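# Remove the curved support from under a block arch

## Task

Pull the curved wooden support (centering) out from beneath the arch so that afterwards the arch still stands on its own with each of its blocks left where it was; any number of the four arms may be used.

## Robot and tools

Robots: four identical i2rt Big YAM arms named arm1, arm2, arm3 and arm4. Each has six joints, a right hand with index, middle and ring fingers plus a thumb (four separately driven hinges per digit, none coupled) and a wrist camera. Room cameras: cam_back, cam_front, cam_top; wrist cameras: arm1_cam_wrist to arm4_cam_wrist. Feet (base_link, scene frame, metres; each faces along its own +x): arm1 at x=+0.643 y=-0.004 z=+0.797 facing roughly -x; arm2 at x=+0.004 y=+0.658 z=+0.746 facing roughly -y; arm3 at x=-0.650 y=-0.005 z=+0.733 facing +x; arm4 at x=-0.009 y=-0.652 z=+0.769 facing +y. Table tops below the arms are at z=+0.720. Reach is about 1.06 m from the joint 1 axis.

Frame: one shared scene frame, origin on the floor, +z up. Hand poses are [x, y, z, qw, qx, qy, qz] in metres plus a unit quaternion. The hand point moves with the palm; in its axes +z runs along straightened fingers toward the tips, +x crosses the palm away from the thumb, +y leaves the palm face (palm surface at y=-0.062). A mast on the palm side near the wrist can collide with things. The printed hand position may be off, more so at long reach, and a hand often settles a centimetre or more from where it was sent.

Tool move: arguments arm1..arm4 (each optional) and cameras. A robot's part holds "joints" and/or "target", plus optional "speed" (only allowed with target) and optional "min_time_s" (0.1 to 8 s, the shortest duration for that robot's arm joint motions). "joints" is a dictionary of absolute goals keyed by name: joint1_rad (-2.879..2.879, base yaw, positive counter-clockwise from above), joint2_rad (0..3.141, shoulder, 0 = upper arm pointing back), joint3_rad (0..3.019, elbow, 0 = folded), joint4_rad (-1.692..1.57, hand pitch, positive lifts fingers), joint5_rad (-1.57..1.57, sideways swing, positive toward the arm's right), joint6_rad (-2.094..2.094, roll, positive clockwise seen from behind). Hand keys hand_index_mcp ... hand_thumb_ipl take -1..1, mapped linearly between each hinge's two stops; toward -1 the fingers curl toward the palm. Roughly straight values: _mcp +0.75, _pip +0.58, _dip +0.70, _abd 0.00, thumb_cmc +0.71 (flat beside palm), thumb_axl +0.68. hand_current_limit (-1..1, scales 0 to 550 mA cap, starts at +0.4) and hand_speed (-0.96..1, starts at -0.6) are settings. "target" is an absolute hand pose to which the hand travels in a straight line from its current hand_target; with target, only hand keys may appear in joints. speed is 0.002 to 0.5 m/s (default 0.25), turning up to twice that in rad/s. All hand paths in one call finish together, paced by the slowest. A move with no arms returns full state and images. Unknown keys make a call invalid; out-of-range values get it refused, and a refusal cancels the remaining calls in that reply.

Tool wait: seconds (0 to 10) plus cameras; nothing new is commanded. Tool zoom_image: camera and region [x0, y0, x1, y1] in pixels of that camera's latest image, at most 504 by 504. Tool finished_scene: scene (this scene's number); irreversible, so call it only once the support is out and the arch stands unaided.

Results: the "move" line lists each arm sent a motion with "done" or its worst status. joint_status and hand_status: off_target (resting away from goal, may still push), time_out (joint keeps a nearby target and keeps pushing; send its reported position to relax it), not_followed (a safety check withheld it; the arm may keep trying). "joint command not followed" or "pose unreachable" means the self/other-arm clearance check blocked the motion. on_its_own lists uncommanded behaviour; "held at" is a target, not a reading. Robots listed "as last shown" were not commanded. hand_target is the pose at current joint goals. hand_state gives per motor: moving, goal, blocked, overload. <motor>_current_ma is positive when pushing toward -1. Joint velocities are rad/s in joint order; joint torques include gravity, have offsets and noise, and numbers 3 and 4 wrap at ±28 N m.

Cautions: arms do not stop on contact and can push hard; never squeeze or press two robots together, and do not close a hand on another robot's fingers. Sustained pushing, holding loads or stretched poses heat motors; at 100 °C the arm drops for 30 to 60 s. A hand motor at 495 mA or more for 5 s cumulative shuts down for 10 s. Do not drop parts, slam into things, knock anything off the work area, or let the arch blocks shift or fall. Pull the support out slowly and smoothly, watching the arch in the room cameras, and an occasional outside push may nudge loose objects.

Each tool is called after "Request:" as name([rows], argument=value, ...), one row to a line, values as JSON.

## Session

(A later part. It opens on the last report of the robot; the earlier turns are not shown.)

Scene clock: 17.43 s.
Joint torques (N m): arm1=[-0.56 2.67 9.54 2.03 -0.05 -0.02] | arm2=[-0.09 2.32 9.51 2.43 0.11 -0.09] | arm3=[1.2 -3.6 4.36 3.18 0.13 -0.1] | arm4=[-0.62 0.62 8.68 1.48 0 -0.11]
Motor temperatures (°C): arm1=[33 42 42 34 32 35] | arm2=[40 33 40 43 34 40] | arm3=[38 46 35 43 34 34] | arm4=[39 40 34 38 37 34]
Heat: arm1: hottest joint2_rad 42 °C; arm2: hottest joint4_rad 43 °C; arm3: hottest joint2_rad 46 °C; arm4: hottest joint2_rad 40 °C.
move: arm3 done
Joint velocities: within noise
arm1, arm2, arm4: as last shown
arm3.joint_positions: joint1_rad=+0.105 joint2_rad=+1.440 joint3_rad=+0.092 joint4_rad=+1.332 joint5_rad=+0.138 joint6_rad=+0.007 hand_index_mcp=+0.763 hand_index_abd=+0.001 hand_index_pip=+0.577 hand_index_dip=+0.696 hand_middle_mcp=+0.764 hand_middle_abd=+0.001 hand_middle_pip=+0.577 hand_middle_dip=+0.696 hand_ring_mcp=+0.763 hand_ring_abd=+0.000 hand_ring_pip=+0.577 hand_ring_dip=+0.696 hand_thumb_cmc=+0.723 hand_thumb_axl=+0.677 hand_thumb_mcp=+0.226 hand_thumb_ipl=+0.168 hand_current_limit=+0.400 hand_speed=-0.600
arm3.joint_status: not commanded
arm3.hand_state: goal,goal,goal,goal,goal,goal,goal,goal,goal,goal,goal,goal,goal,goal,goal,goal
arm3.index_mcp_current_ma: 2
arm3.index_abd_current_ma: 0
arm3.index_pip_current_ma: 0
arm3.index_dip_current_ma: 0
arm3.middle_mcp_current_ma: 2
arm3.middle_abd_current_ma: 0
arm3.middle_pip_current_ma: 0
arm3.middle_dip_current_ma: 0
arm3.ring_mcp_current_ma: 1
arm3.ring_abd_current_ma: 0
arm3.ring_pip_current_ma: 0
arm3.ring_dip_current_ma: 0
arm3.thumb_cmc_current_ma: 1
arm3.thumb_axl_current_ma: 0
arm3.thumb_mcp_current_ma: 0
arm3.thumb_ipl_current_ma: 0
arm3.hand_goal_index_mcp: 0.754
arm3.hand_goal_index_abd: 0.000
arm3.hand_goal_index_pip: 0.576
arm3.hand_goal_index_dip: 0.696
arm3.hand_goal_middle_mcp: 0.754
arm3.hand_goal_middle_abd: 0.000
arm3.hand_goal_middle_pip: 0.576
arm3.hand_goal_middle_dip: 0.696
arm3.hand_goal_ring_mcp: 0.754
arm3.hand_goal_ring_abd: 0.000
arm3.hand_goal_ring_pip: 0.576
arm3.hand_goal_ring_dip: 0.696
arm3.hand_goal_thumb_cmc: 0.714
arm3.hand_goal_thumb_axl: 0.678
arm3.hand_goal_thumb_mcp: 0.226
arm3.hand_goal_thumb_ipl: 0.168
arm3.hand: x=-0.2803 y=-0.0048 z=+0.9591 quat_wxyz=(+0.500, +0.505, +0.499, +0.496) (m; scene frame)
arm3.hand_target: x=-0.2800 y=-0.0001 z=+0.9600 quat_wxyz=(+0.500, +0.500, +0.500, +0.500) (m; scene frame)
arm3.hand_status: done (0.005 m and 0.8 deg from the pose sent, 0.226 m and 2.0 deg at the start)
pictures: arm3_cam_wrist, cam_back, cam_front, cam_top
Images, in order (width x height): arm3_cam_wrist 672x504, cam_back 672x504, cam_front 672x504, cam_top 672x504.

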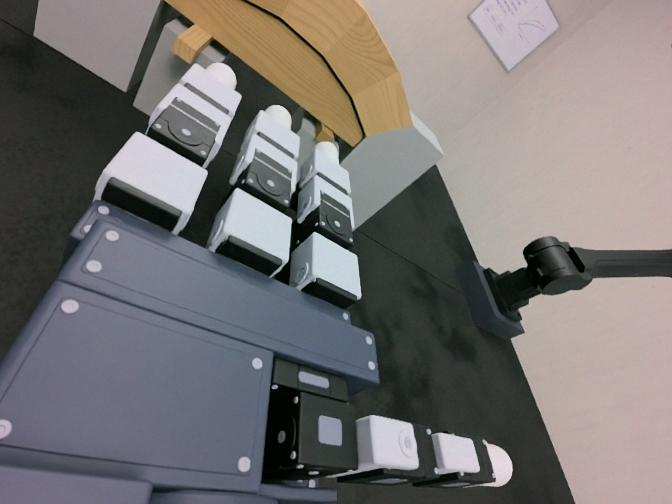

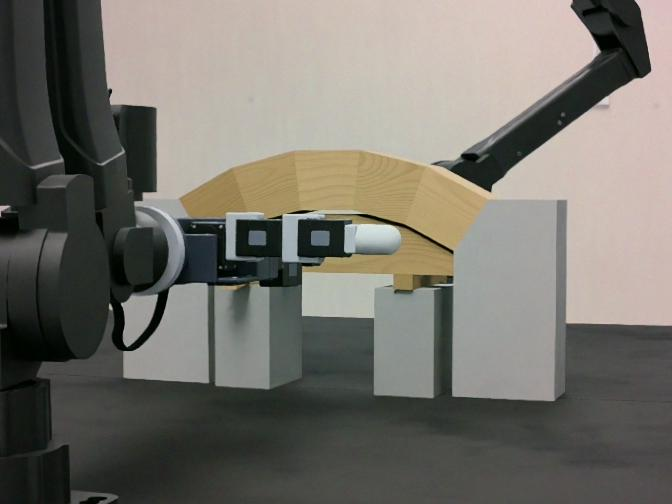

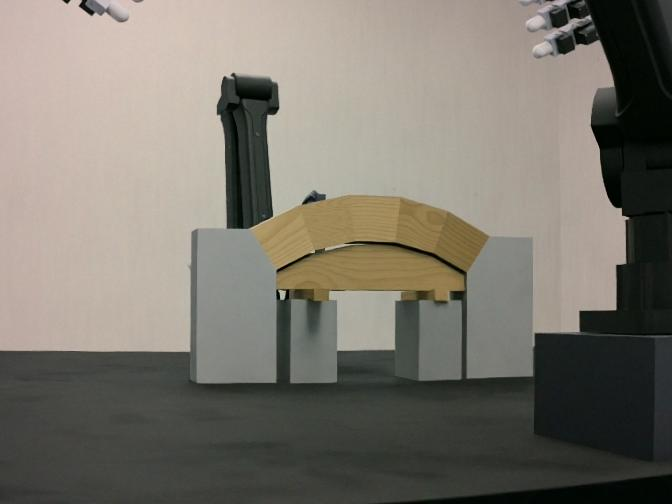

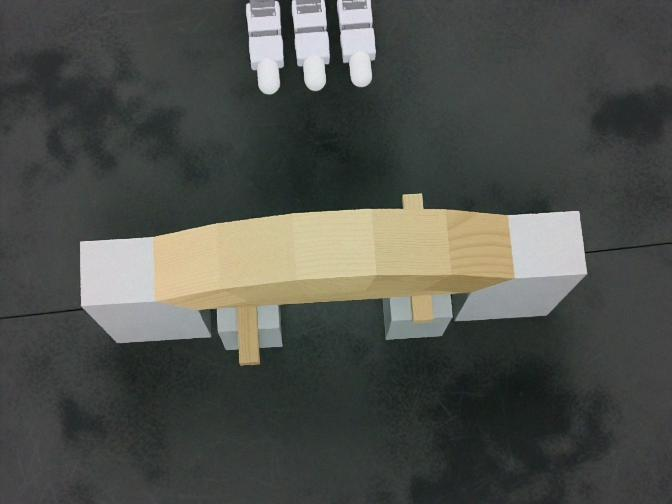

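Request:
move(arm3={"target": [-0.20, 0.006, 0.90, 0.5108, 0.5108, 0.489, 0.489], "speed": 0.15, "joints": {"hand_ring_mcp": -1.0, "hand_ring_pip": 0.87, "hand_thumb_cmc": -0.571}}, cameras=["cam_top", "cam_back", "cam_front", "arm3_cam_wrist"])

Scene clock: 29.80 s.
Joint torques (N m): arm1=[-0.79 2.67 9.57 1.99 -0.08 -0.02] | arm2=[-0.09 2.32 9.52 2.4 0.11 -0.09] | arm3=[1.67 -8 3.43 3.23 0.1 0.02] | arm4=[-0.56 0.62 8.72 1.51 0.01 -0.11]
Motor temperatures (°C): arm1=[33 42 43 34 32 34] | arm2=[40 33 42 42 34 40] | arm3=[38 46 35 43 33 34] | arm4=[39 39 35 38 37 34]
Heat: arm1: hottest joint3_rad 43 °C; arm2: hottest joint3_rad 42 °C; arm3: hottest joint2_rad 46 °C; arm4: hottest joint1_rad 39 °C.
move: arm3 done
Joint velocities: within noise
arm1, arm2, arm4: as last shown
arm3.joint_positions: joint1_rad=+0.115 joint2_rad=+1.894 joint3_rad=+0.309 joint4_rad=+1.547 joint5_rad=+0.192 joint6_rad=+0.007 hand_index_mcp=+0.763 hand_index_abd=+0.001 hand_index_pip=+0.577 hand_index_dip=+0.696 hand_middle_mcp=+0.764 hand_middle_abd=+0.001 hand_middle_pip=+0.577 hand_middle_dip=+0.696 hand_ring_mcp=-1.000 hand_ring_abd=+0.000 hand_ring_pip=+0.870 hand_ring_dip=+0.696 hand_thumb_cmc=-0.567 hand_thumb_axl=+0.677 hand_thumb_mcp=+0.226 hand_thumb_ipl=+0.168 hand_current_limit=+0.400 hand_speed=-0.600
arm3.joint_status: all done
arm3.hand_state: goal,goal,goal,goal,goal,goal,goal,goal,goal,goal,goal,goal,goal,goal,goal,goal
arm3.index_mcp_current_ma: 2
arm3.index_abd_current_ma: 0
arm3.index_pip_current_ma: 0
arm3.index_dip_current_ma: 0
arm3.middle_mcp_current_ma: 2
arm3.middle_abd_current_ma: 0
arm3.middle_pip_current_ma: 0
arm3.middle_dip_current_ma: 0
arm3.ring_mcp_current_ma: 0
arm3.ring_abd_current_ma: 0
arm3.ring_pip_current_ma: 0
arm3.ring_dip_current_ma: 0
arm3.thumb_cmc_current_ma: 0
arm3.thumb_axl_current_ma: 0
arm3.thumb_mcp_current_ma: 0
arm3.thumb_ipl_current_ma: 0
arm3.hand_goal_index_mcp: 0.754
arm3.hand_goal_index_abd: 0.000
arm3.hand_goal_index_pip: 0.576
arm3.hand_goal_index_dip: 0.696
arm3.hand_goal_middle_mcp: 0.754
arm3.hand_goal_middle_abd: 0.000
arm3.hand_goal_middle_pip: 0.576
arm3.hand_goal_middle_dip: 0.696
arm3.hand_goal_ring_mcp: -1.000
arm3.hand_goal_ring_abd: 0.000
arm3.hand_goal_ring_pip: 0.870
arm3.hand_goal_ring_dip: 0.696
arm3.hand_goal_thumb_cmc: -0.570
arm3.hand_goal_thumb_axl: 0.678
arm3.hand_goal_thumb_mcp: 0.226
arm3.hand_goal_thumb_ipl: 0.168
arm3.hand: x=-0.2035 y=+0.0004 z=+0.8988 quat_wxyz=(+0.507, +0.520, +0.494, +0.479) (m; scene frame)
arm3.hand_target: x=-0.2000 y=+0.0060 z=+0.9001 quat_wxyz=(+0.508, +0.514, +0.491, +0.486) (m; scene frame)
arm3.hand_status: done (0.007 m and 1.7 deg from the pose sent, 0.100 m and 2.0 deg at the start; a joint's target at an end of its range on 35 of 52 steps)
pictures: arm3_cam_wrist, cam_back, cam_front, cam_top
Images, in order (width x height): arm3_cam_wrist 672x504, cam_back 672x504, cam_front 672x504, cam_top 672x504.

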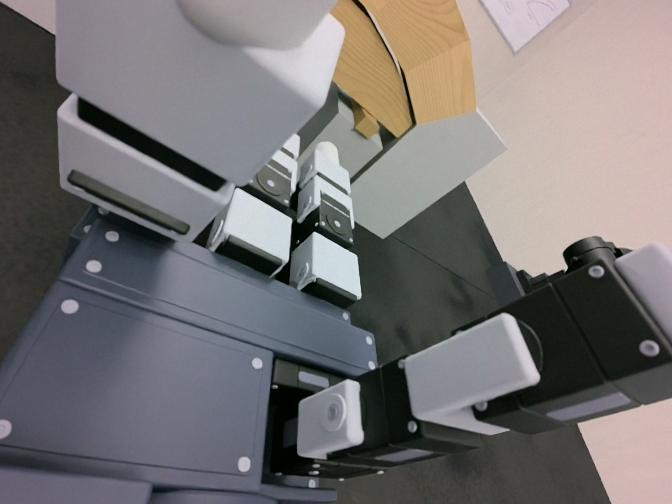

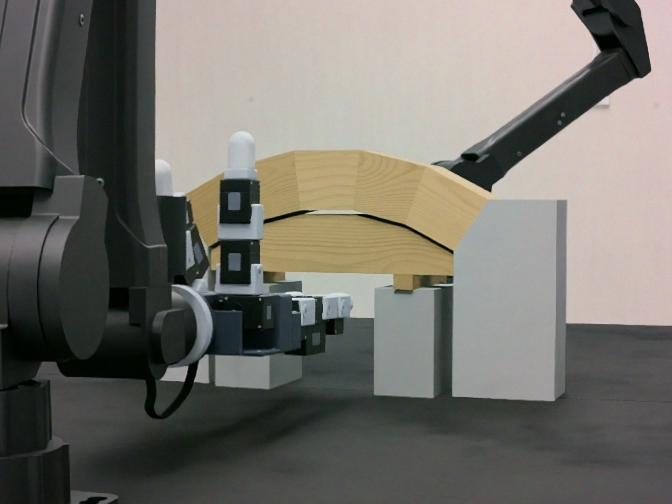

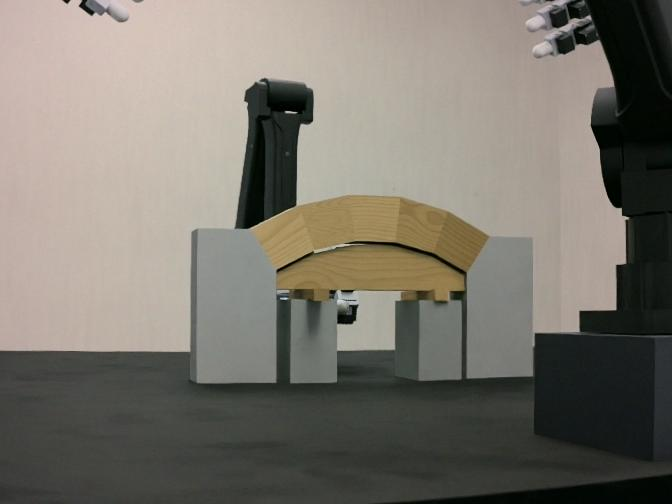

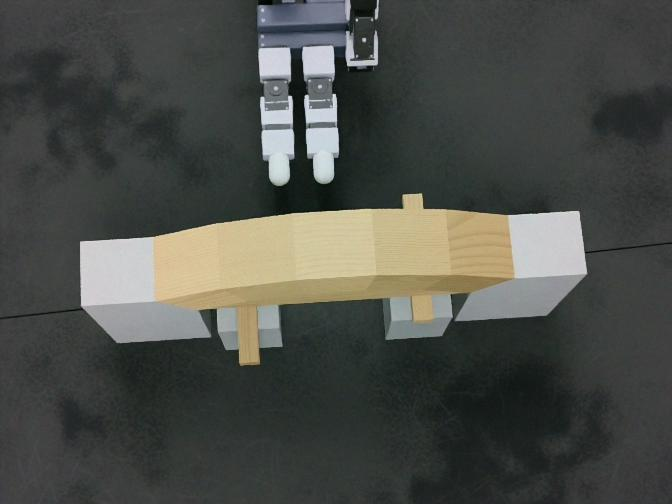

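Request:
zoom_image(camera="cam_back", region=[200, 200, 460, 400])

Request:
zoom_image(camera="cam_front", region=[270, 230, 480, 390])

Request:
zoom_image(camera="cam_top", region=[190, 0, 500, 240])

Scaled by 1.938 from the camera's 672x504 image, which has a finer 960x720 frame.

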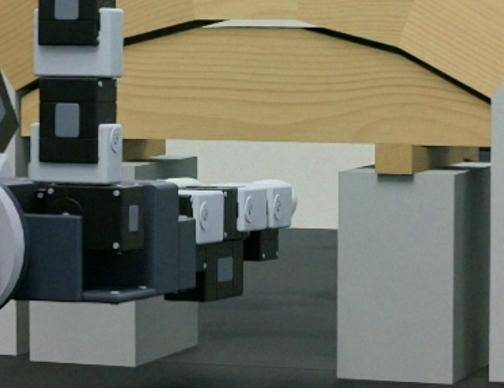

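Scaled by 2.400 from the camera's 672x504 image, which has a finer 960x720 frame.

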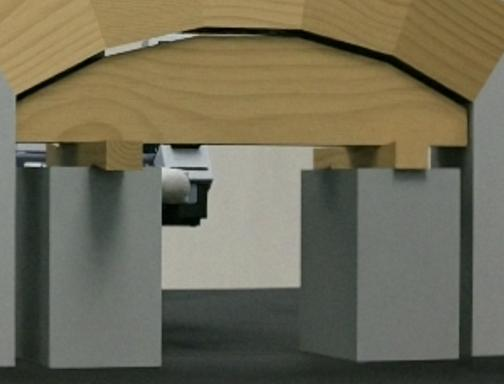

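Scaled by 1.626 from the camera's 672x504 image, which has a finer 960x720 frame.

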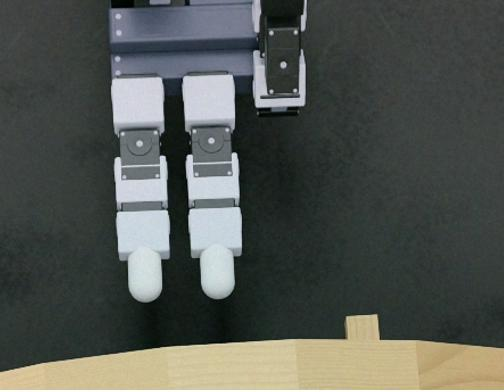

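Request:
zoom_image(camera="cam_top", region=[200, 280, 300, 380])

Request:
zoom_image(camera="cam_top", region=[370, 265, 470, 365])

Request:
zoom_image(camera="cam_back", region=[290, 230, 430, 330])

Scaled by 5.040 from the camera's 672x504 image, which has a finer 960x720 frame.

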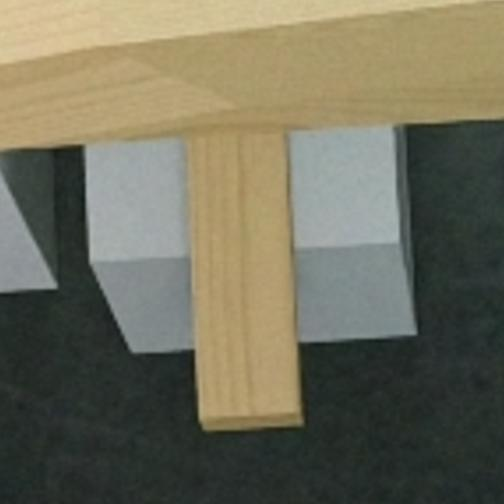

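Scaled by 5.040 from the camera's 672x504 image, which has a finer 960x720 frame.

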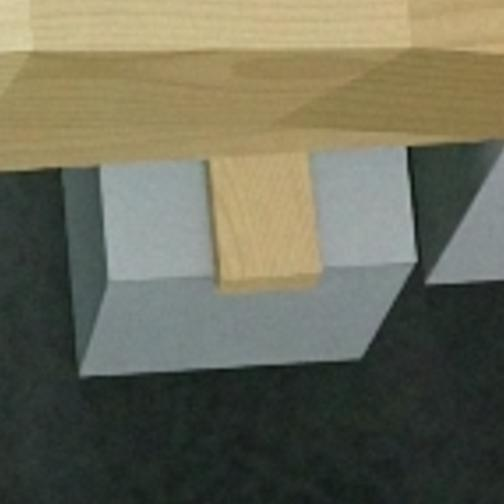

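Scaled by 3.600 from the camera's 672x504 image, which has a finer 960x720 frame.

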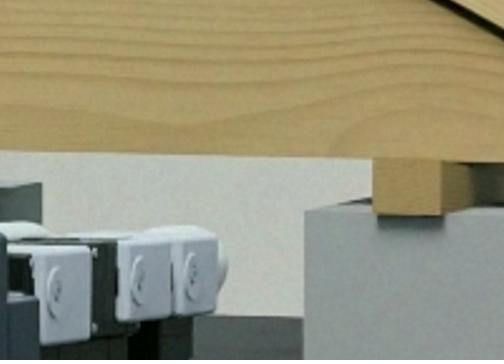

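Request:
move(arm3={"target": [-0.17, 0.016, 0.90, 0.51, 0.51, 0.49, 0.49], "speed": 0.1}, cameras=["cam_top", "cam_back"])

Scene clock: 35.83 s.
Joint torques (N m): arm1=[-0.32 2.61 9.57 2.03 -0.04 -0.03] | arm2=[-0.09 2.32 9.52 2.41 0.11 -0.09] | arm3=[2.02 -8.76 4.04 2.15 0.11 -0.02] | arm4=[-0.62 0.67 8.69 1.5 0.01 -0.11]
Motor temperatures (°C): arm1=[33 42 43 34 32 34] | arm2=[39 33 42 42 34 40] | arm3=[38 47 34 43 33 34] | arm4=[39 39 35 38 37 34]
Heat: arm1: hottest joint3_rad 43 °C; arm2: hottest joint3_rad 42 °C; arm3: hottest joint2_rad 47 °C; arm4: hottest joint1_rad 39 °C.
move: arm3 off_target
Joint velocities: within noise
arm1, arm2, arm4: as last shown
arm3.joint_positions: joint1_rad=+0.130 joint2_rad=+1.910 joint3_rad=+0.392 joint4_rad=+1.519 joint5_rad=+0.202 joint6_rad=+0.007 hand_index_mcp=+0.763 hand_index_abd=+0.001 hand_index_pip=+0.577 hand_index_dip=+0.696 hand_middle_mcp=+0.764 hand_middle_abd=+0.001 hand_middle_pip=+0.577 hand_middle_dip=+0.696 hand_ring_mcp=-1.000 hand_ring_abd=+0.000 hand_ring_pip=+0.870 hand_ring_dip=+0.696 hand_thumb_cmc=-0.567 hand_thumb_axl=+0.677 hand_thumb_mcp=+0.226 hand_thumb_ipl=+0.168 hand_current_limit=+0.400 hand_speed=-0.600
arm3.joint_status: not commanded
arm3.hand_state: goal,goal,goal,goal,goal,goal,goal,goal,goal,goal,goal,goal,goal,goal,goal,goal
arm3.index_mcp_current_ma: 2
arm3.index_abd_current_ma: 0
arm3.index_pip_current_ma: 0
arm3.index_dip_current_ma: 0
arm3.middle_mcp_current_ma: 2
arm3.middle_abd_current_ma: 0
arm3.middle_pip_current_ma: 0
arm3.middle_dip_current_ma: 0
arm3.ring_mcp_current_ma: 0
arm3.ring_abd_current_ma: 0
arm3.ring_pip_current_ma: 0
arm3.ring_dip_current_ma: 0
arm3.thumb_cmc_current_ma: 0
arm3.thumb_axl_current_ma: 0
arm3.thumb_mcp_current_ma: 0
arm3.thumb_ipl_current_ma: 0
arm3.hand_goal_index_mcp: 0.754
arm3.hand_goal_index_abd: 0.000
arm3.hand_goal_index_pip: 0.576
arm3.hand_goal_index_dip: 0.696
arm3.hand_goal_middle_mcp: 0.754
arm3.hand_goal_middle_abd: 0.000
arm3.hand_goal_middle_pip: 0.576
arm3.hand_goal_middle_dip: 0.696
arm3.hand_goal_ring_mcp: -1.000
arm3.hand_goal_ring_abd: 0.000
arm3.hand_goal_ring_pip: 0.870
arm3.hand_goal_ring_dip: 0.696
arm3.hand_goal_thumb_cmc: -0.570
arm3.hand_goal_thumb_axl: 0.678
arm3.hand_goal_thumb_mcp: 0.226
arm3.hand_goal_thumb_ipl: 0.168
arm3.hand: x=-0.1766 y=+0.0094 z=+0.9057 quat_wxyz=(+0.514, +0.511, +0.484, +0.491) (m; scene frame)
arm3.hand_target: x=-0.1703 y=+0.0160 z=+0.8999 quat_wxyz=(+0.510, +0.510, +0.490, +0.490) (m; scene frame)
arm3.hand_status: off_target (0.011 m and 0.8 deg from the pose sent, 0.037 m and 1.8 deg at the start)
pictures: cam_back, cam_top
Images, in order (width x height): cam_back 672x504, cam_top 672x504.

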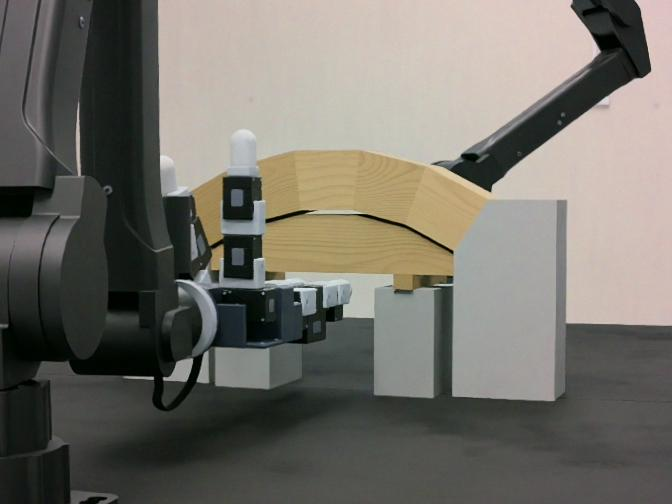

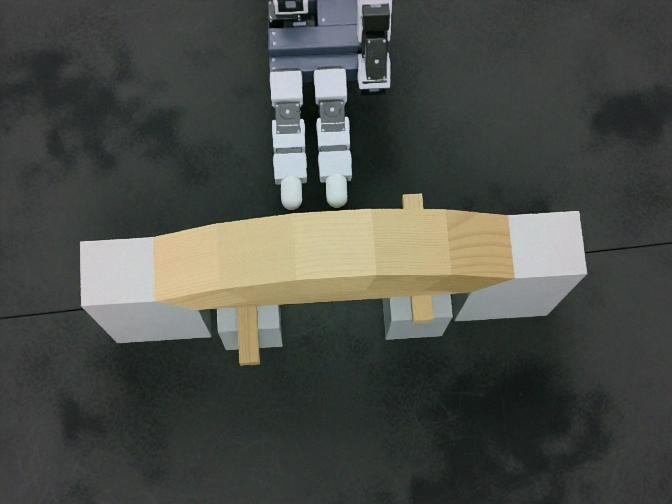

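Request:
move(arm3={"target": [-0.125, 0.0215, 0.895, 0.51, 0.51, 0.49, 0.49], "speed": 0.06}, cameras=["cam_top", "cam_back", "cam_front"])

Scene clock: 37.73 s.
Joint torques (N m): arm1=[-0.91 3.14 9.76 1.91 -0.03 -0.04] | arm2=[-0.09 2.32 9.52 2.41 0.11 -0.09] | arm3=[1.61 -10.52 4.83 2.5 -0.1 0.02] | arm4=[-0.56 0.67 8.68 1.47 0 -0.11]
Motor temperatures (°C): arm1=[33 42 43 34 32 34] | arm2=[39 33 43 42 34 40] | arm3=[38 47 34 43 33 34] | arm4=[39 39 35 38 37 34]
Heat: arm1: hottest joint3_rad 43 °C; arm2: hottest joint3_rad 43 °C; arm3: hottest joint2_rad 47 °C; arm4: hottest joint1_rad 39 °C.
move: arm3 off_target
Joint velocities: within noise
arm1, arm2, arm4: as last shown
arm3.joint_positions: joint1_rad=+0.130 joint2_rad=+1.950 joint3_rad=+0.513 joint4_rad=+1.436 joint5_rad=+0.201 joint6_rad=+0.007 hand_index_mcp=+0.763 hand_index_abd=+0.001 hand_index_pip=+0.577 hand_index_dip=+0.696 hand_middle_mcp=+0.764 hand_middle_abd=+0.001 hand_middle_pip=+0.577 hand_middle_dip=+0.696 hand_ring_mcp=-1.000 hand_ring_abd=+0.000 hand_ring_pip=+0.870 hand_ring_dip=+0.696 hand_thumb_cmc=-0.567 hand_thumb_axl=+0.677 hand_thumb_mcp=+0.226 hand_thumb_ipl=+0.168 hand_current_limit=+0.400 hand_speed=-0.600
arm3.joint_status: not commanded
arm3.hand_state: goal,goal,goal,goal,goal,goal,goal,goal,goal,goal,goal,goal,goal,goal,goal,goal
arm3.index_mcp_current_ma: 2
arm3.index_abd_current_ma: 0
arm3.index_pip_current_ma: 0
arm3.index_dip_current_ma: 0
arm3.middle_mcp_current_ma: 2
arm3.middle_abd_current_ma: 0
arm3.middle_pip_current_ma: 0
arm3.middle_dip_current_ma: 0
arm3.ring_mcp_current_ma: 0
arm3.ring_abd_current_ma: 0
arm3.ring_pip_current_ma: 0
arm3.ring_dip_current_ma: 0
arm3.thumb_cmc_current_ma: 0
arm3.thumb_axl_current_ma: 0
arm3.thumb_mcp_current_ma: 0
arm3.thumb_ipl_current_ma: 0
arm3.hand_goal_index_mcp: 0.754
arm3.hand_goal_index_abd: 0.000
arm3.hand_goal_index_pip: 0.576
arm3.hand_goal_index_dip: 0.696
arm3.hand_goal_middle_mcp: 0.754
arm3.hand_goal_middle_abd: 0.000
arm3.hand_goal_middle_pip: 0.576
arm3.hand_goal_middle_dip: 0.696
arm3.hand_goal_ring_mcp: -1.000
arm3.hand_goal_ring_abd: 0.000
arm3.hand_goal_ring_pip: 0.870
arm3.hand_goal_ring_dip: 0.696
arm3.hand_goal_thumb_cmc: -0.570
arm3.hand_goal_thumb_axl: 0.678
arm3.hand_goal_thumb_mcp: 0.226
arm3.hand_goal_thumb_ipl: 0.168
arm3.hand: x=-0.1326 y=+0.0162 z=+0.9009 quat_wxyz=(+0.513, +0.511, +0.484, +0.491) (m; scene frame)
arm3.hand_target: x=-0.1253 y=+0.0215 z=+0.8951 quat_wxyz=(+0.510, +0.510, +0.490, +0.490) (m; scene frame)
arm3.hand_status: off_target (0.011 m and 0.8 deg from the pose sent, 0.054 m and 0.8 deg at the start)
pictures: cam_back, cam_front, cam_top
Images, in order (width x height): cam_back 672x504, cam_front 672x504, cam_top 672x504.

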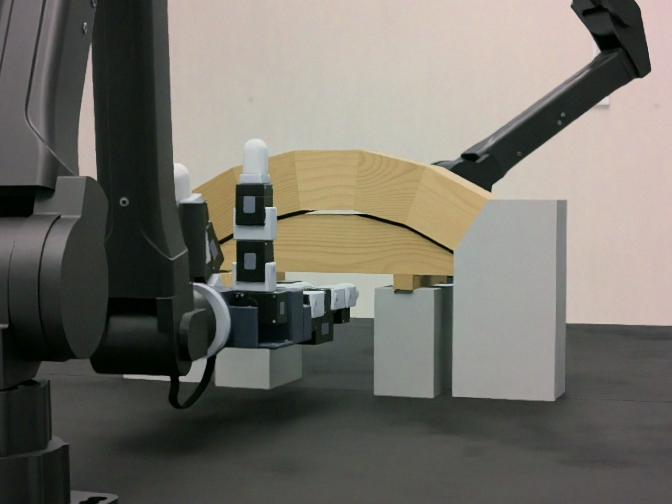

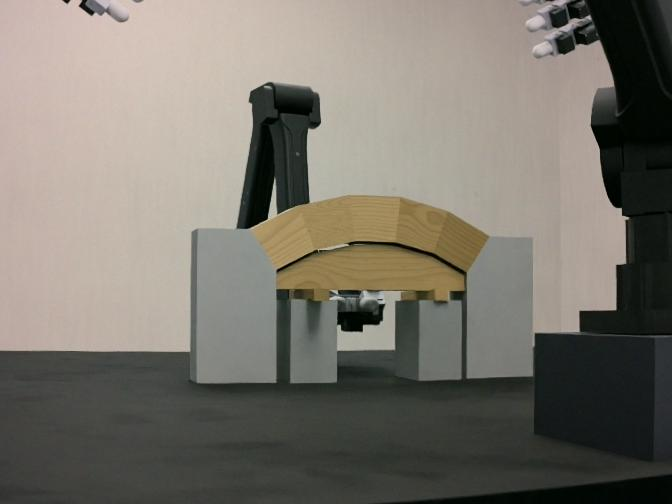

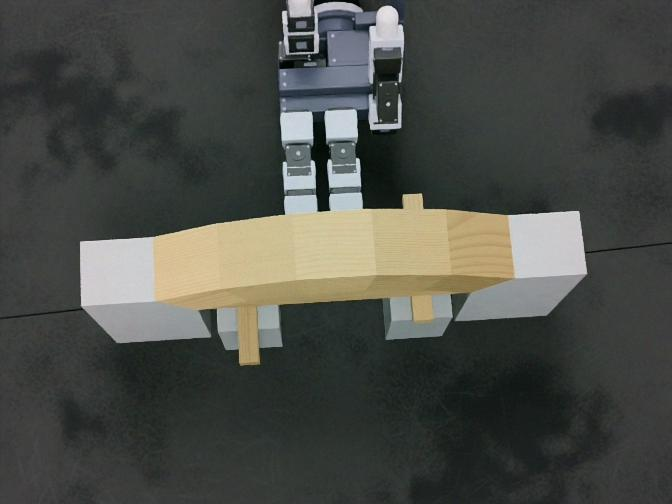

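Request:
zoom_image(camera="cam_front", region=[270, 260, 480, 400])

Request:
zoom_image(camera="cam_back", region=[210, 230, 450, 400])

Scaled by 2.400 from the camera's 672x504 image, which has a finer 960x720 frame.

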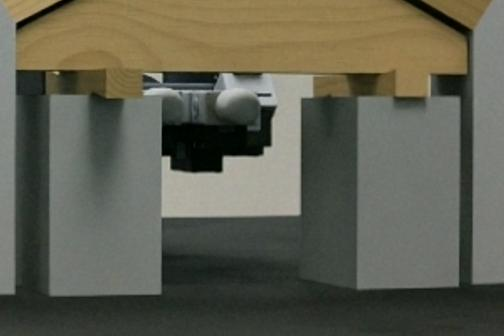

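Scaled by 2.100 from the camera's 672x504 image, which has a finer 960x720 frame.

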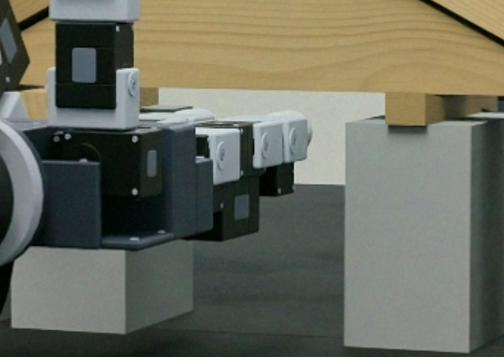

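Request:
move(arm3={"target": [-0.063, 0.0235, 0.894, 0.51, 0.51, 0.49, 0.49], "speed": 0.06}, cameras=["cam_top", "cam_back", "cam_front"])

Request:
zoom_image(camera="cam_front", region=[270, 260, 480, 400])

Request:
zoom_image(camera="cam_back", region=[210, 230, 450, 400])

Request:
zoom_image(camera="cam_top", region=[210, 150, 450, 390])

Scene clock: 39.67 s.
Joint torques (N m): arm1=[-0.97 2.73 9.54 2.02 -0.05 -0.06] | arm2=[-0.03 2.32 9.54 2.41 0.11 -0.09] | arm3=[-0.26 -12.34 6.48 1.94 -0.05 0.02] | arm4=[-0.62 0.62 8.72 1.47 0 -0.11]
Motor temperatures (°C): arm1=[33 42 44 34 32 34] | arm2=[39 33 43 42 34 40] | arm3=[38 47 34 43 33 34] | arm4=[39 39 35 38 37 34]
Heat: arm1: hottest joint3_rad 44 °C; arm2: hottest joint3_rad 43 °C; arm3: hottest joint2_rad 47 °C; arm4: hottest joint1_rad 39 °C.
move: arm3 off_target
Joint velocities: within noise
arm1.joint_positions: joint1_rad=-0.893 joint2_rad=+0.597 joint3_rad=+1.445 joint4_rad=-1.258 joint5_rad=-0.116 joint6_rad=+1.060 hand_index_mcp=+0.755 hand_index_abd=+0.001 hand_index_pip=+0.577 hand_index_dip=+0.696 hand_middle_mcp=+0.755 hand_middle_abd=+0.001 hand_middle_pip=+0.577 hand_middle_dip=+0.696 hand_ring_mcp=+0.755 hand_ring_abd=+0.001 hand_ring_pip=+0.577 hand_ring_dip=+0.696 hand_thumb_cmc=+0.715 hand_thumb_axl=+0.677 hand_thumb_mcp=+0.226 hand_thumb_ipl=+0.168 hand_current_limit=+0.400 hand_speed=-0.600
arm1.joint_status: not commanded
arm1.hand_state: goal,goal,goal,goal,goal,goal,goal,goal,goal,goal,goal,goal,goal,goal,goal,goal
arm1.index_mcp_current_ma: 0
arm1.index_abd_current_ma: 0
arm1.index_pip_current_ma: 0
arm1.index_dip_current_ma: 0
arm1.middle_mcp_current_ma: 0
arm1.middle_abd_current_ma: 0
arm1.middle_pip_current_ma: 0
arm1.middle_dip_current_ma: 0
arm1.ring_mcp_current_ma: 0
arm1.ring_abd_current_ma: 0
arm1.ring_pip_current_ma: 0
arm1.ring_dip_current_ma: 0
arm1.thumb_cmc_current_ma: 0
arm1.thumb_axl_current_ma: 0
arm1.thumb_mcp_current_ma: 0
arm1.thumb_ipl_current_ma: 0
arm1.hand_goal_index_mcp: 0.754
arm1.hand_goal_index_abd: 0.000
arm1.hand_goal_index_pip: 0.576
arm1.hand_goal_index_dip: 0.696
arm1.hand_goal_middle_mcp: 0.754
arm1.hand_goal_middle_abd: 0.000
arm1.hand_goal_middle_pip: 0.576
arm1.hand_goal_middle_dip: 0.696
arm1.hand_goal_ring_mcp: 0.754
arm1.hand_goal_ring_abd: 0.000
arm1.hand_goal_ring_pip: 0.576
arm1.hand_goal_ring_dip: 0.696
arm1.hand_goal_thumb_cmc: 0.714
arm1.hand_goal_thumb_axl: 0.678
arm1.hand_goal_thumb_mcp: 0.226
arm1.hand_goal_thumb_ipl: 0.168
arm1.hand: x=+0.5465 y=+0.2279 z=+1.4008 quat_wxyz=(-0.442, +0.141, +0.824, +0.325) (m; scene frame)
arm1.hand_target: x=+0.5490 y=+0.2245 z=+1.4115 quat_wxyz=(-0.449, +0.139, +0.818, +0.332) (m; scene frame)
arm1.hand_status: not commanded
arm2.joint_positions: joint1_rad=+0.026 joint2_rad=+0.643 joint3_rad=+1.411 joint4_rad=-1.287 joint5_rad=+0.093 joint6_rad=+1.162 hand_index_mcp=+0.755 hand_index_abd=+0.000 hand_index_pip=+0.577 hand_index_dip=+0.696 hand_middle_mcp=+0.755 hand_middle_abd=+0.000 hand_middle_pip=+0.577 hand_middle_dip=+0.696 hand_ring_mcp=+0.755 hand_ring_abd=+0.000 hand_ring_pip=+0.577 hand_ring_dip=+0.696 hand_thumb_cmc=+0.715 hand_thumb_axl=+0.677 hand_thumb_mcp=+0.226 hand_thumb_ipl=+0.168 hand_current_limit=+0.400 hand_speed=-0.600
arm2.joint_status: not commanded
arm2.hand_state: goal,goal,goal,goal,goal,goal,goal,goal,goal,goal,goal,goal,goal,goal,goal,goal
arm2.index_mcp_current_ma: 0
arm2.index_abd_current_ma: 0
arm2.index_pip_current_ma: 0
arm2.index_dip_current_ma: 0
arm2.middle_mcp_current_ma: 0
arm2.middle_abd_current_ma: 0
arm2.middle_pip_current_ma: 0
arm2.middle_dip_current_ma: 0
arm2.ring_mcp_current_ma: 0
arm2.ring_abd_current_ma: 0
arm2.ring_pip_current_ma: 0
arm2.ring_dip_current_ma: 0
arm2.thumb_cmc_current_ma: 0
arm2.thumb_axl_current_ma: 0
arm2.thumb_mcp_current_ma: 0
arm2.thumb_ipl_current_ma: 0
arm2.hand_goal_index_mcp: 0.754
arm2.hand_goal_index_abd: 0.000
arm2.hand_goal_index_pip: 0.576
arm2.hand_goal_index_dip: 0.696
arm2.hand_goal_middle_mcp: 0.754
arm2.hand_goal_middle_abd: 0.000
arm2.hand_goal_middle_pip: 0.576
arm2.hand_goal_middle_dip: 0.696
arm2.hand_goal_ring_mcp: 0.754
arm2.hand_goal_ring_abd: 0.000
arm2.hand_goal_ring_pip: 0.576
arm2.hand_goal_ring_dip: 0.696
arm2.hand_goal_thumb_cmc: 0.714
arm2.hand_goal_thumb_axl: 0.678
arm2.hand_goal_thumb_mcp: 0.226
arm2.hand_goal_thumb_ipl: 0.168
arm2.hand: x=-0.1014 y=+0.4106 z=+1.3164 quat_wxyz=(+0.442, +0.708, -0.495, +0.241) (m; scene frame)
arm2.hand_target: x=-0.1015 y=+0.4137 z=+1.3285 quat_wxyz=(+0.451, +0.702, -0.492, +0.248) (m; scene frame)
arm2.hand_status: not commanded
arm3.joint_positions: joint1_rad=+0.130 joint2_rad=+1.997 joint3_rad=+0.680 joint4_rad=+1.313 joint5_rad=+0.182 joint6_rad=+0.007 hand_index_mcp=+0.763 hand_index_abd=+0.001 hand_index_pip=+0.577 hand_index_dip=+0.696 hand_middle_mcp=+0.764 hand_middle_abd=+0.001 hand_middle_pip=+0.577 hand_middle_dip=+0.696 hand_ring_mcp=-1.000 hand_ring_abd=+0.000 hand_ring_pip=+0.870 hand_ring_dip=+0.696 hand_thumb_cmc=-0.567 hand_thumb_axl=+0.677 hand_thumb_mcp=+0.226 hand_thumb_ipl=+0.168 hand_current_limit=+0.400 hand_speed=-0.600
arm3.joint_status: not commanded
arm3.hand_state: goal,goal,goal,goal,goal,goal,goal,goal,goal,goal,goal,goal,goal,goal,goal,goal
arm3.index_mcp_current_ma: 2
arm3.index_abd_current_ma: 0
arm3.index_pip_current_ma: 0
arm3.index_dip_current_ma: 0
arm3.middle_mcp_current_ma: 2
arm3.middle_abd_current_ma: 0
arm3.middle_pip_current_ma: 0
arm3.middle_dip_current_ma: 0
arm3.ring_mcp_current_ma: 0
arm3.ring_abd_current_ma: 0
arm3.ring_pip_current_ma: 0
arm3.ring_dip_current_ma: 0
arm3.thumb_cmc_current_ma: 0
arm3.thumb_axl_current_ma: 0
arm3.thumb_mcp_current_ma: 0
arm3.thumb_ipl_current_ma: 0
arm3.hand_goal_index_mcp: 0.754
arm3.hand_goal_index_abd: 0.000
arm3.hand_goal_index_pip: 0.576
arm3.hand_goal_index_dip: 0.696
arm3.hand_goal_middle_mcp: 0.754
arm3.hand_goal_middle_abd: 0.000
arm3.hand_goal_middle_pip: 0.576
arm3.hand_goal_middle_dip: 0.696
arm3.hand_goal_ring_mcp: -1.000
arm3.hand_goal_ring_abd: 0.000
arm3.hand_goal_ring_pip: 0.870
arm3.hand_goal_ring_dip: 0.696
arm3.hand_goal_thumb_cmc: -0.570
arm3.hand_goal_thumb_axl: 0.678
arm3.hand_goal_thumb_mcp: 0.226
arm3.hand_goal_thumb_ipl: 0.168
arm3.hand: x=-0.0725 y=+0.0286 z=+0.8994 quat_wxyz=(+0.508, +0.507, +0.490, +0.495) (m; scene frame)
arm3.hand_target: x=-0.0635 y=+0.0234 z=+0.8940 quat_wxyz=(+0.510, +0.510, +0.490, +0.490) (m; scene frame)
arm3.hand_status: off_target (0.012 m and 0.7 deg from the pose sent, 0.070 m and 0.7 deg at the start)
arm4.joint_positions: joint1_rad=+0.002 joint2_rad=+0.640 joint3_rad=+1.352 joint4_rad=-1.260 joint5_rad=-0.057 joint6_rad=+1.182 hand_index_mcp=+0.754 hand_index_abd=+0.000 hand_index_pip=+0.577 hand_index_dip=+0.696 hand_middle_mcp=+0.754 hand_middle_abd=+0.000 hand_middle_pip=+0.577 hand_middle_dip=+0.696 hand_ring_mcp=+0.754 hand_ring_abd=+0.000 hand_ring_pip=+0.577 hand_ring_dip=+0.696 hand_thumb_cmc=+0.714 hand_thumb_axl=+0.677 hand_thumb_mcp=+0.226 hand_thumb_ipl=+0.168 hand_current_limit=+0.400 hand_speed=-0.600
arm4.joint_status: not commanded
arm4.hand_state: goal,goal,goal,goal,goal,goal,goal,goal,goal,goal,goal,goal,goal,goal,goal,goal
arm4.index_mcp_current_ma: 0
arm4.index_abd_current_ma: 0
arm4.index_pip_current_ma: 0
arm4.index_dip_current_ma: 0
arm4.middle_mcp_current_ma: 0
arm4.middle_abd_current_ma: 0
arm4.middle_pip_current_ma: 0
arm4.middle_dip_current_ma: 0
arm4.ring_mcp_current_ma: 0
arm4.ring_abd_current_ma: 0
arm4.ring_pip_current_ma: 0
arm4.ring_dip_current_ma: 0
arm4.thumb_cmc_current_ma: 0
arm4.thumb_axl_current_ma: 0
arm4.thumb_mcp_current_ma: 0
arm4.thumb_ipl_current_ma: 0
arm4.hand_goal_index_mcp: 0.754
arm4.hand_goal_index_abd: 0.000
arm4.hand_goal_index_pip: 0.576
arm4.hand_goal_index_dip: 0.696
arm4.hand_goal_middle_mcp: 0.754
arm4.hand_goal_middle_abd: 0.000
arm4.hand_goal_middle_pip: 0.576
arm4.hand_goal_middle_dip: 0.696
arm4.hand_goal_ring_mcp: 0.754
arm4.hand_goal_ring_abd: 0.000
arm4.hand_goal_ring_pip: 0.576
arm4.hand_goal_ring_dip: 0.696
arm4.hand_goal_thumb_cmc: 0.714
arm4.hand_goal_thumb_axl: 0.678
arm4.hand_goal_thumb_mcp: 0.226
arm4.hand_goal_thumb_ipl: 0.168
arm4.hand: x=+0.0525 y=-0.3823 z=+1.3097 quat_wxyz=(-0.296, +0.459, +0.741, +0.392) (m; scene frame)
arm4.hand_target: x=+0.0524 y=-0.3847 z=+1.3217 quat_wxyz=(-0.302, +0.455, +0.736, +0.401) (m; scene frame)
arm4.hand_status: not commanded
pictures: cam_back, cam_front, cam_top
Images, in order (width x height): cam_back 672x504, cam_front 672x504, cam_top 672x504.

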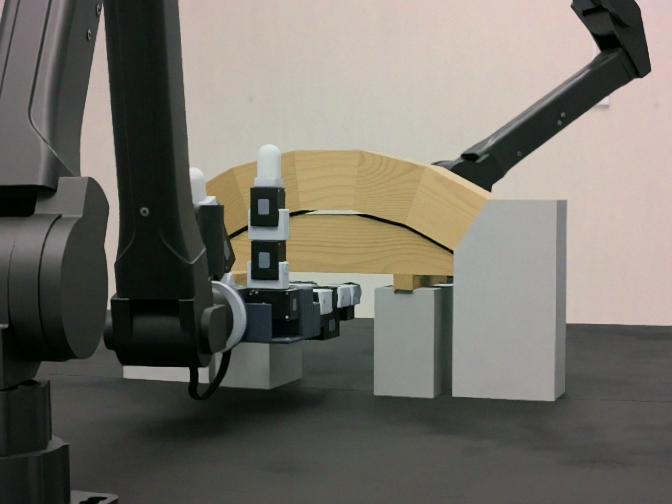

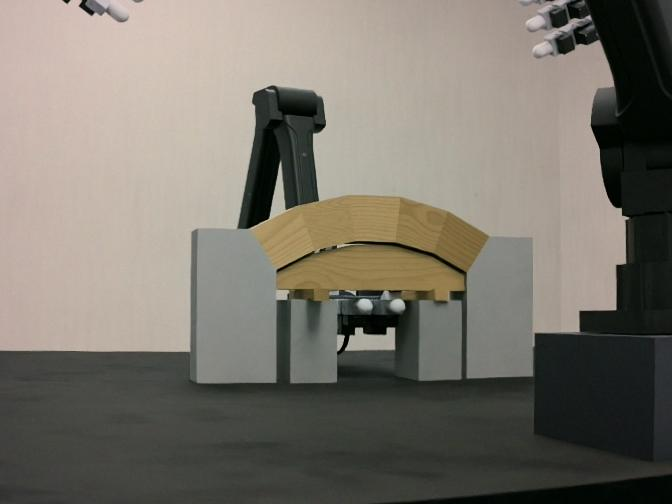

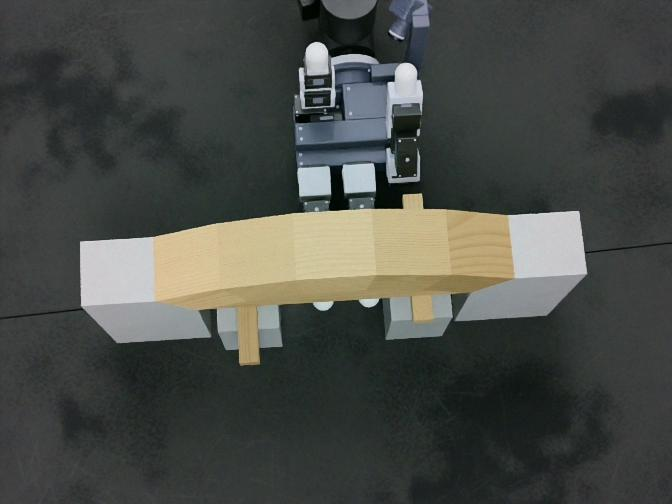

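Scaled by 2.400 from the camera's 672x504 image, which has a finer 960x720 frame.

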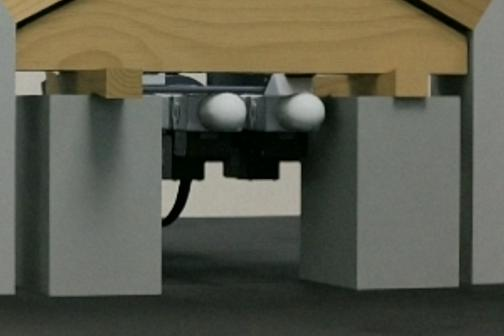

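Scaled by 2.100 from the camera's 672x504 image, which has a finer 960x720 frame.

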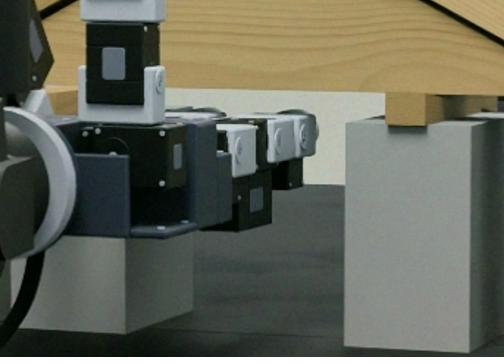

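Scaled by 2.100 from the camera's 672x504 image, which has a finer 960x720 frame.

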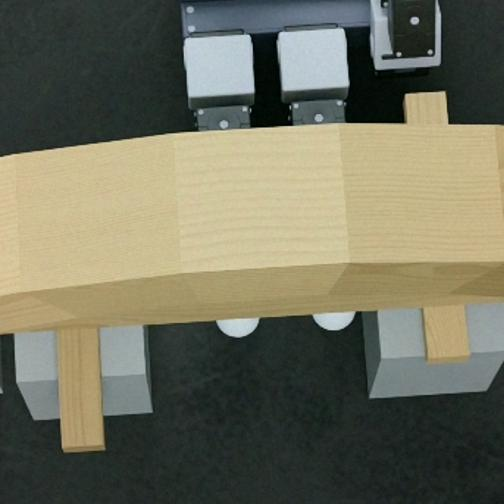

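Request:
move(arm3={"target": [-0.065, 0.010, 0.894, 0.51, 0.51, 0.49, 0.49], "speed": 0.05}, cameras=["cam_top"])

Request:
zoom_image(camera="cam_top", region=[210, 150, 450, 390])

Scene clock: 41.70 s.
Joint torques (N m): arm1=[-0.5 2.43 9.66 2.06 -0.05 -0.04] | arm2=[-0.09 2.37 9.52 2.43 0.11 -0.1] | arm3=[-0.21 -12.04 5.48 2.69 -0.09 -0.01] | arm4=[-0.62 0.67 8.69 1.48 0 -0.12]
Motor temperatures (°C): arm1=[33 42 44 34 32 34] | arm2=[39 33 43 42 34 40] | arm3=[38 47 34 43 33 34] | arm4=[39 39 35 38 37 34]
Heat: arm1: hottest joint3_rad 44 °C; arm2: hottest joint3_rad 43 °C; arm3: hottest joint2_rad 47 °C; arm4: hottest joint1_rad 39 °C.
move: arm3 done
Joint velocities: within noise
arm1, arm2, arm4: as last shown
arm3.joint_positions: joint1_rad=+0.098 joint2_rad=+1.997 joint3_rad=+0.680 joint4_rad=+1.313 joint5_rad=+0.151 joint6_rad=+0.007 hand_index_mcp=+0.763 hand_index_abd=+0.001 hand_index_pip=+0.577 hand_index_dip=+0.696 hand_middle_mcp=+0.764 hand_middle_abd=+0.001 hand_middle_pip=+0.577 hand_middle_dip=+0.696 hand_ring_mcp=-1.000 hand_ring_abd=+0.000 hand_ring_pip=+0.870 hand_ring_dip=+0.696 hand_thumb_cmc=-0.567 hand_thumb_axl=+0.677 hand_thumb_mcp=+0.226 hand_thumb_ipl=+0.168 hand_current_limit=+0.400 hand_speed=-0.600
arm3.joint_status: not commanded
arm3.hand_state: goal,goal,goal,goal,goal,goal,goal,goal,goal,goal,goal,goal,goal,goal,goal,goal
arm3.index_mcp_current_ma: 2
arm3.index_abd_current_ma: 0
arm3.index_pip_current_ma: 0
arm3.index_dip_current_ma: 0
arm3.middle_mcp_current_ma: 2
arm3.middle_abd_current_ma: 0
arm3.middle_pip_current_ma: 0
arm3.middle_dip_current_ma: 0
arm3.ring_mcp_current_ma: 0
arm3.ring_abd_current_ma: 0
arm3.ring_pip_current_ma: 0
arm3.ring_dip_current_ma: 0
arm3.thumb_cmc_current_ma: 0
arm3.thumb_axl_current_ma: 0
arm3.thumb_mcp_current_ma: 0
arm3.thumb_ipl_current_ma: 0
arm3.hand_goal_index_mcp: 0.754
arm3.hand_goal_index_abd: 0.000
arm3.hand_goal_index_pip: 0.576
arm3.hand_goal_index_dip: 0.696
arm3.hand_goal_middle_mcp: 0.754
arm3.hand_goal_middle_abd: 0.000
arm3.hand_goal_middle_pip: 0.576
arm3.hand_goal_middle_dip: 0.696
arm3.hand_goal_ring_mcp: -1.000
arm3.hand_goal_ring_abd: 0.000
arm3.hand_goal_ring_pip: 0.870
arm3.hand_goal_ring_dip: 0.696
arm3.hand_goal_thumb_cmc: -0.570
arm3.hand_goal_thumb_axl: 0.678
arm3.hand_goal_thumb_mcp: 0.226
arm3.hand_goal_thumb_ipl: 0.168
arm3.hand: x=-0.0707 y=+0.0154 z=+0.8992 quat_wxyz=(+0.508, +0.507, +0.490, +0.494) (m; scene frame)
arm3.hand_target: x=-0.0653 y=+0.0100 z=+0.8938 quat_wxyz=(+0.510, +0.510, +0.490, +0.490) (m; scene frame)
arm3.hand_status: done (0.009 m and 0.6 deg from the pose sent, 0.021 m and 0.7 deg at the start)
pictures: cam_top
Images, in order (width x height): cam_top 672x504.

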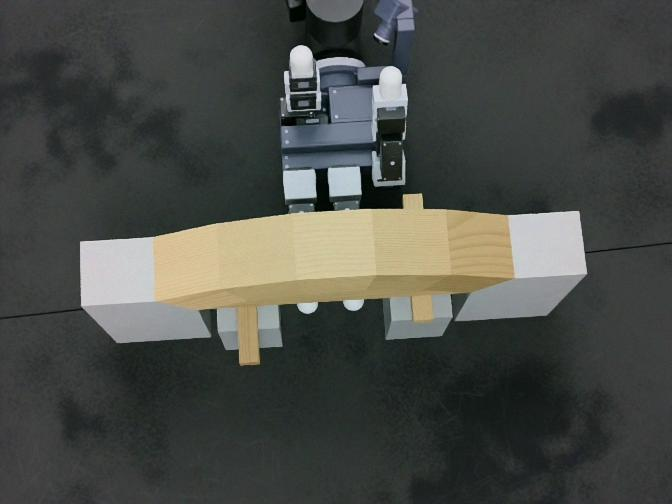

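Scaled by 2.100 from the camera's 672x504 image, which has a finer 960x720 frame.

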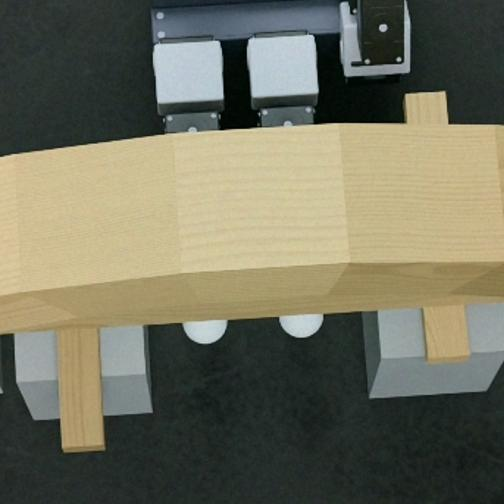

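Request:
move(arm3={"target": [-0.065, 0.012, 0.901, 0.51, 0.51, 0.49, 0.49], "speed": 0.03}, cameras=["cam_front", "cam_back"])

Request:
zoom_image(camera="cam_front", region=[320, 260, 420, 340])

Scene clock: 42.90 s.
Joint torques (N m): arm1=[-0.56 2.49 9.66 2.03 -0.03 0] | arm2=[-0.09 2.32 9.51 2.41 0.11 -0.1] | arm3=[0.56 -13.22 5.34 2.04 0.09 -0.01] | arm4=[-0.56 0.62 8.72 1.48 0 -0.11]
Motor temperatures (°C): arm1=[33 42 44 34 32 34] | arm2=[39 33 43 42 34 40] | arm3=[38 47 34 42 33 34] | arm4=[39 39 35 38 37 34]
Heat: arm1: hottest joint3_rad 44 °C; arm2: hottest joint3_rad 43 °C; arm3: hottest joint2_rad 47 °C; arm4: hottest joint1_rad 39 °C.
move: arm3 done
Joint velocities: within noise
arm1, arm2, arm4: as last shown
arm3.joint_positions: joint1_rad=+0.098 joint2_rad=+1.997 joint3_rad=+0.680 joint4_rad=+1.300 joint5_rad=+0.151 joint6_rad=+0.007 hand_index_mcp=+0.763 hand_index_abd=+0.001 hand_index_pip=+0.577 hand_index_dip=+0.696 hand_middle_mcp=+0.764 hand_middle_abd=+0.001 hand_middle_pip=+0.577 hand_middle_dip=+0.696 hand_ring_mcp=-1.000 hand_ring_abd=+0.000 hand_ring_pip=+0.870 hand_ring_dip=+0.696 hand_thumb_cmc=-0.567 hand_thumb_axl=+0.677 hand_thumb_mcp=+0.226 hand_thumb_ipl=+0.168 hand_current_limit=+0.400 hand_speed=-0.600
arm3.joint_status: not commanded
arm3.hand_state: goal,goal,goal,goal,goal,goal,goal,goal,goal,goal,goal,goal,goal,goal,goal,goal
arm3.index_mcp_current_ma: 2
arm3.index_abd_current_ma: 0
arm3.index_pip_current_ma: 0
arm3.index_dip_current_ma: 0
arm3.middle_mcp_current_ma: 2
arm3.middle_abd_current_ma: 0
arm3.middle_pip_current_ma: 0
arm3.middle_dip_current_ma: 0
arm3.ring_mcp_current_ma: 0
arm3.ring_abd_current_ma: 0
arm3.ring_pip_current_ma: 0
arm3.ring_dip_current_ma: 0
arm3.thumb_cmc_current_ma: 0
arm3.thumb_axl_current_ma: 0
arm3.thumb_mcp_current_ma: 0
arm3.thumb_ipl_current_ma: 0
arm3.hand_goal_index_mcp: 0.754
arm3.hand_goal_index_abd: 0.000
arm3.hand_goal_index_pip: 0.576
arm3.hand_goal_index_dip: 0.696
arm3.hand_goal_middle_mcp: 0.754
arm3.hand_goal_middle_abd: 0.000
arm3.hand_goal_middle_pip: 0.576
arm3.hand_goal_middle_dip: 0.696
arm3.hand_goal_ring_mcp: -1.000
arm3.hand_goal_ring_abd: 0.000
arm3.hand_goal_ring_pip: 0.870
arm3.hand_goal_ring_dip: 0.696
arm3.hand_goal_thumb_cmc: -0.570
arm3.hand_goal_thumb_axl: 0.678
arm3.hand_goal_thumb_mcp: 0.226
arm3.hand_goal_thumb_ipl: 0.168
arm3.hand: x=-0.0697 y=+0.0155 z=+0.8961 quat_wxyz=(+0.505, +0.510, +0.494, +0.491) (m; scene frame)
arm3.hand_target: x=-0.0652 y=+0.0120 z=+0.9009 quat_wxyz=(+0.510, +0.510, +0.490, +0.490) (m; scene frame)
arm3.hand_status: done (0.008 m and 0.7 deg from the pose sent, 0.007 m and 0.6 deg at the start)
pictures: cam_back, cam_front
Images, in order (width x height): cam_back 672x504, cam_front 672x504.

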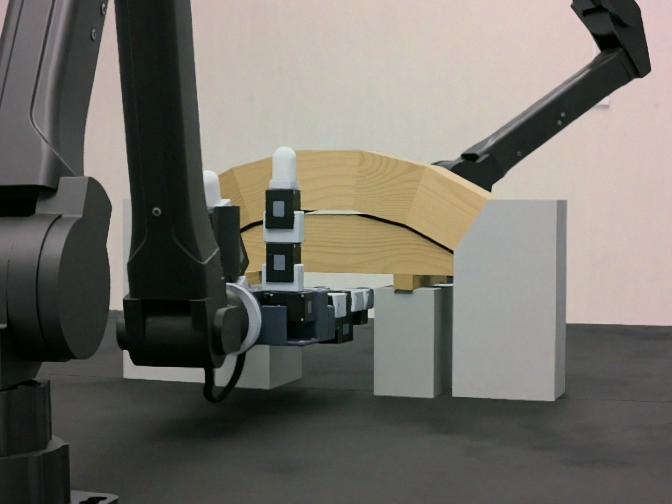

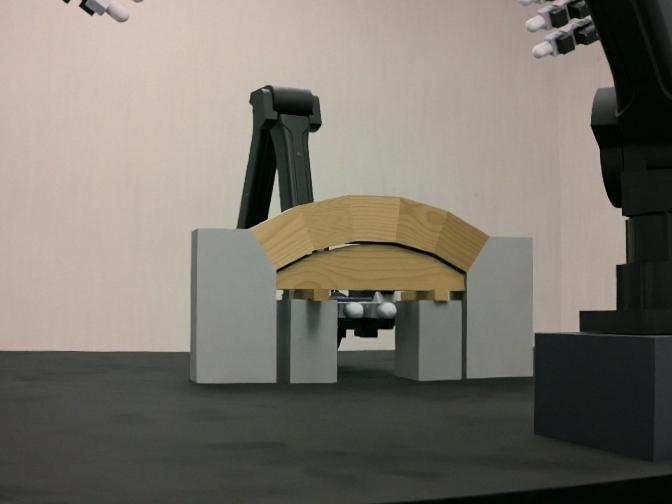

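Scaled by 5.040 from the camera's 672x504 image, which has a finer 960x720 frame.

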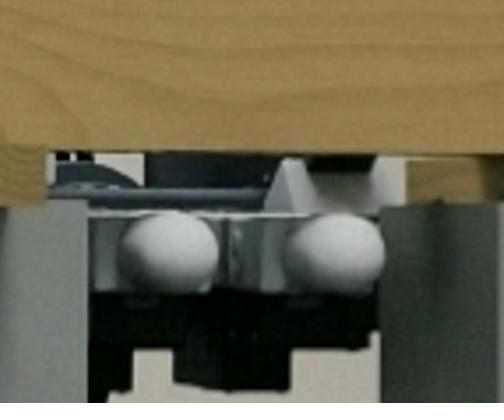

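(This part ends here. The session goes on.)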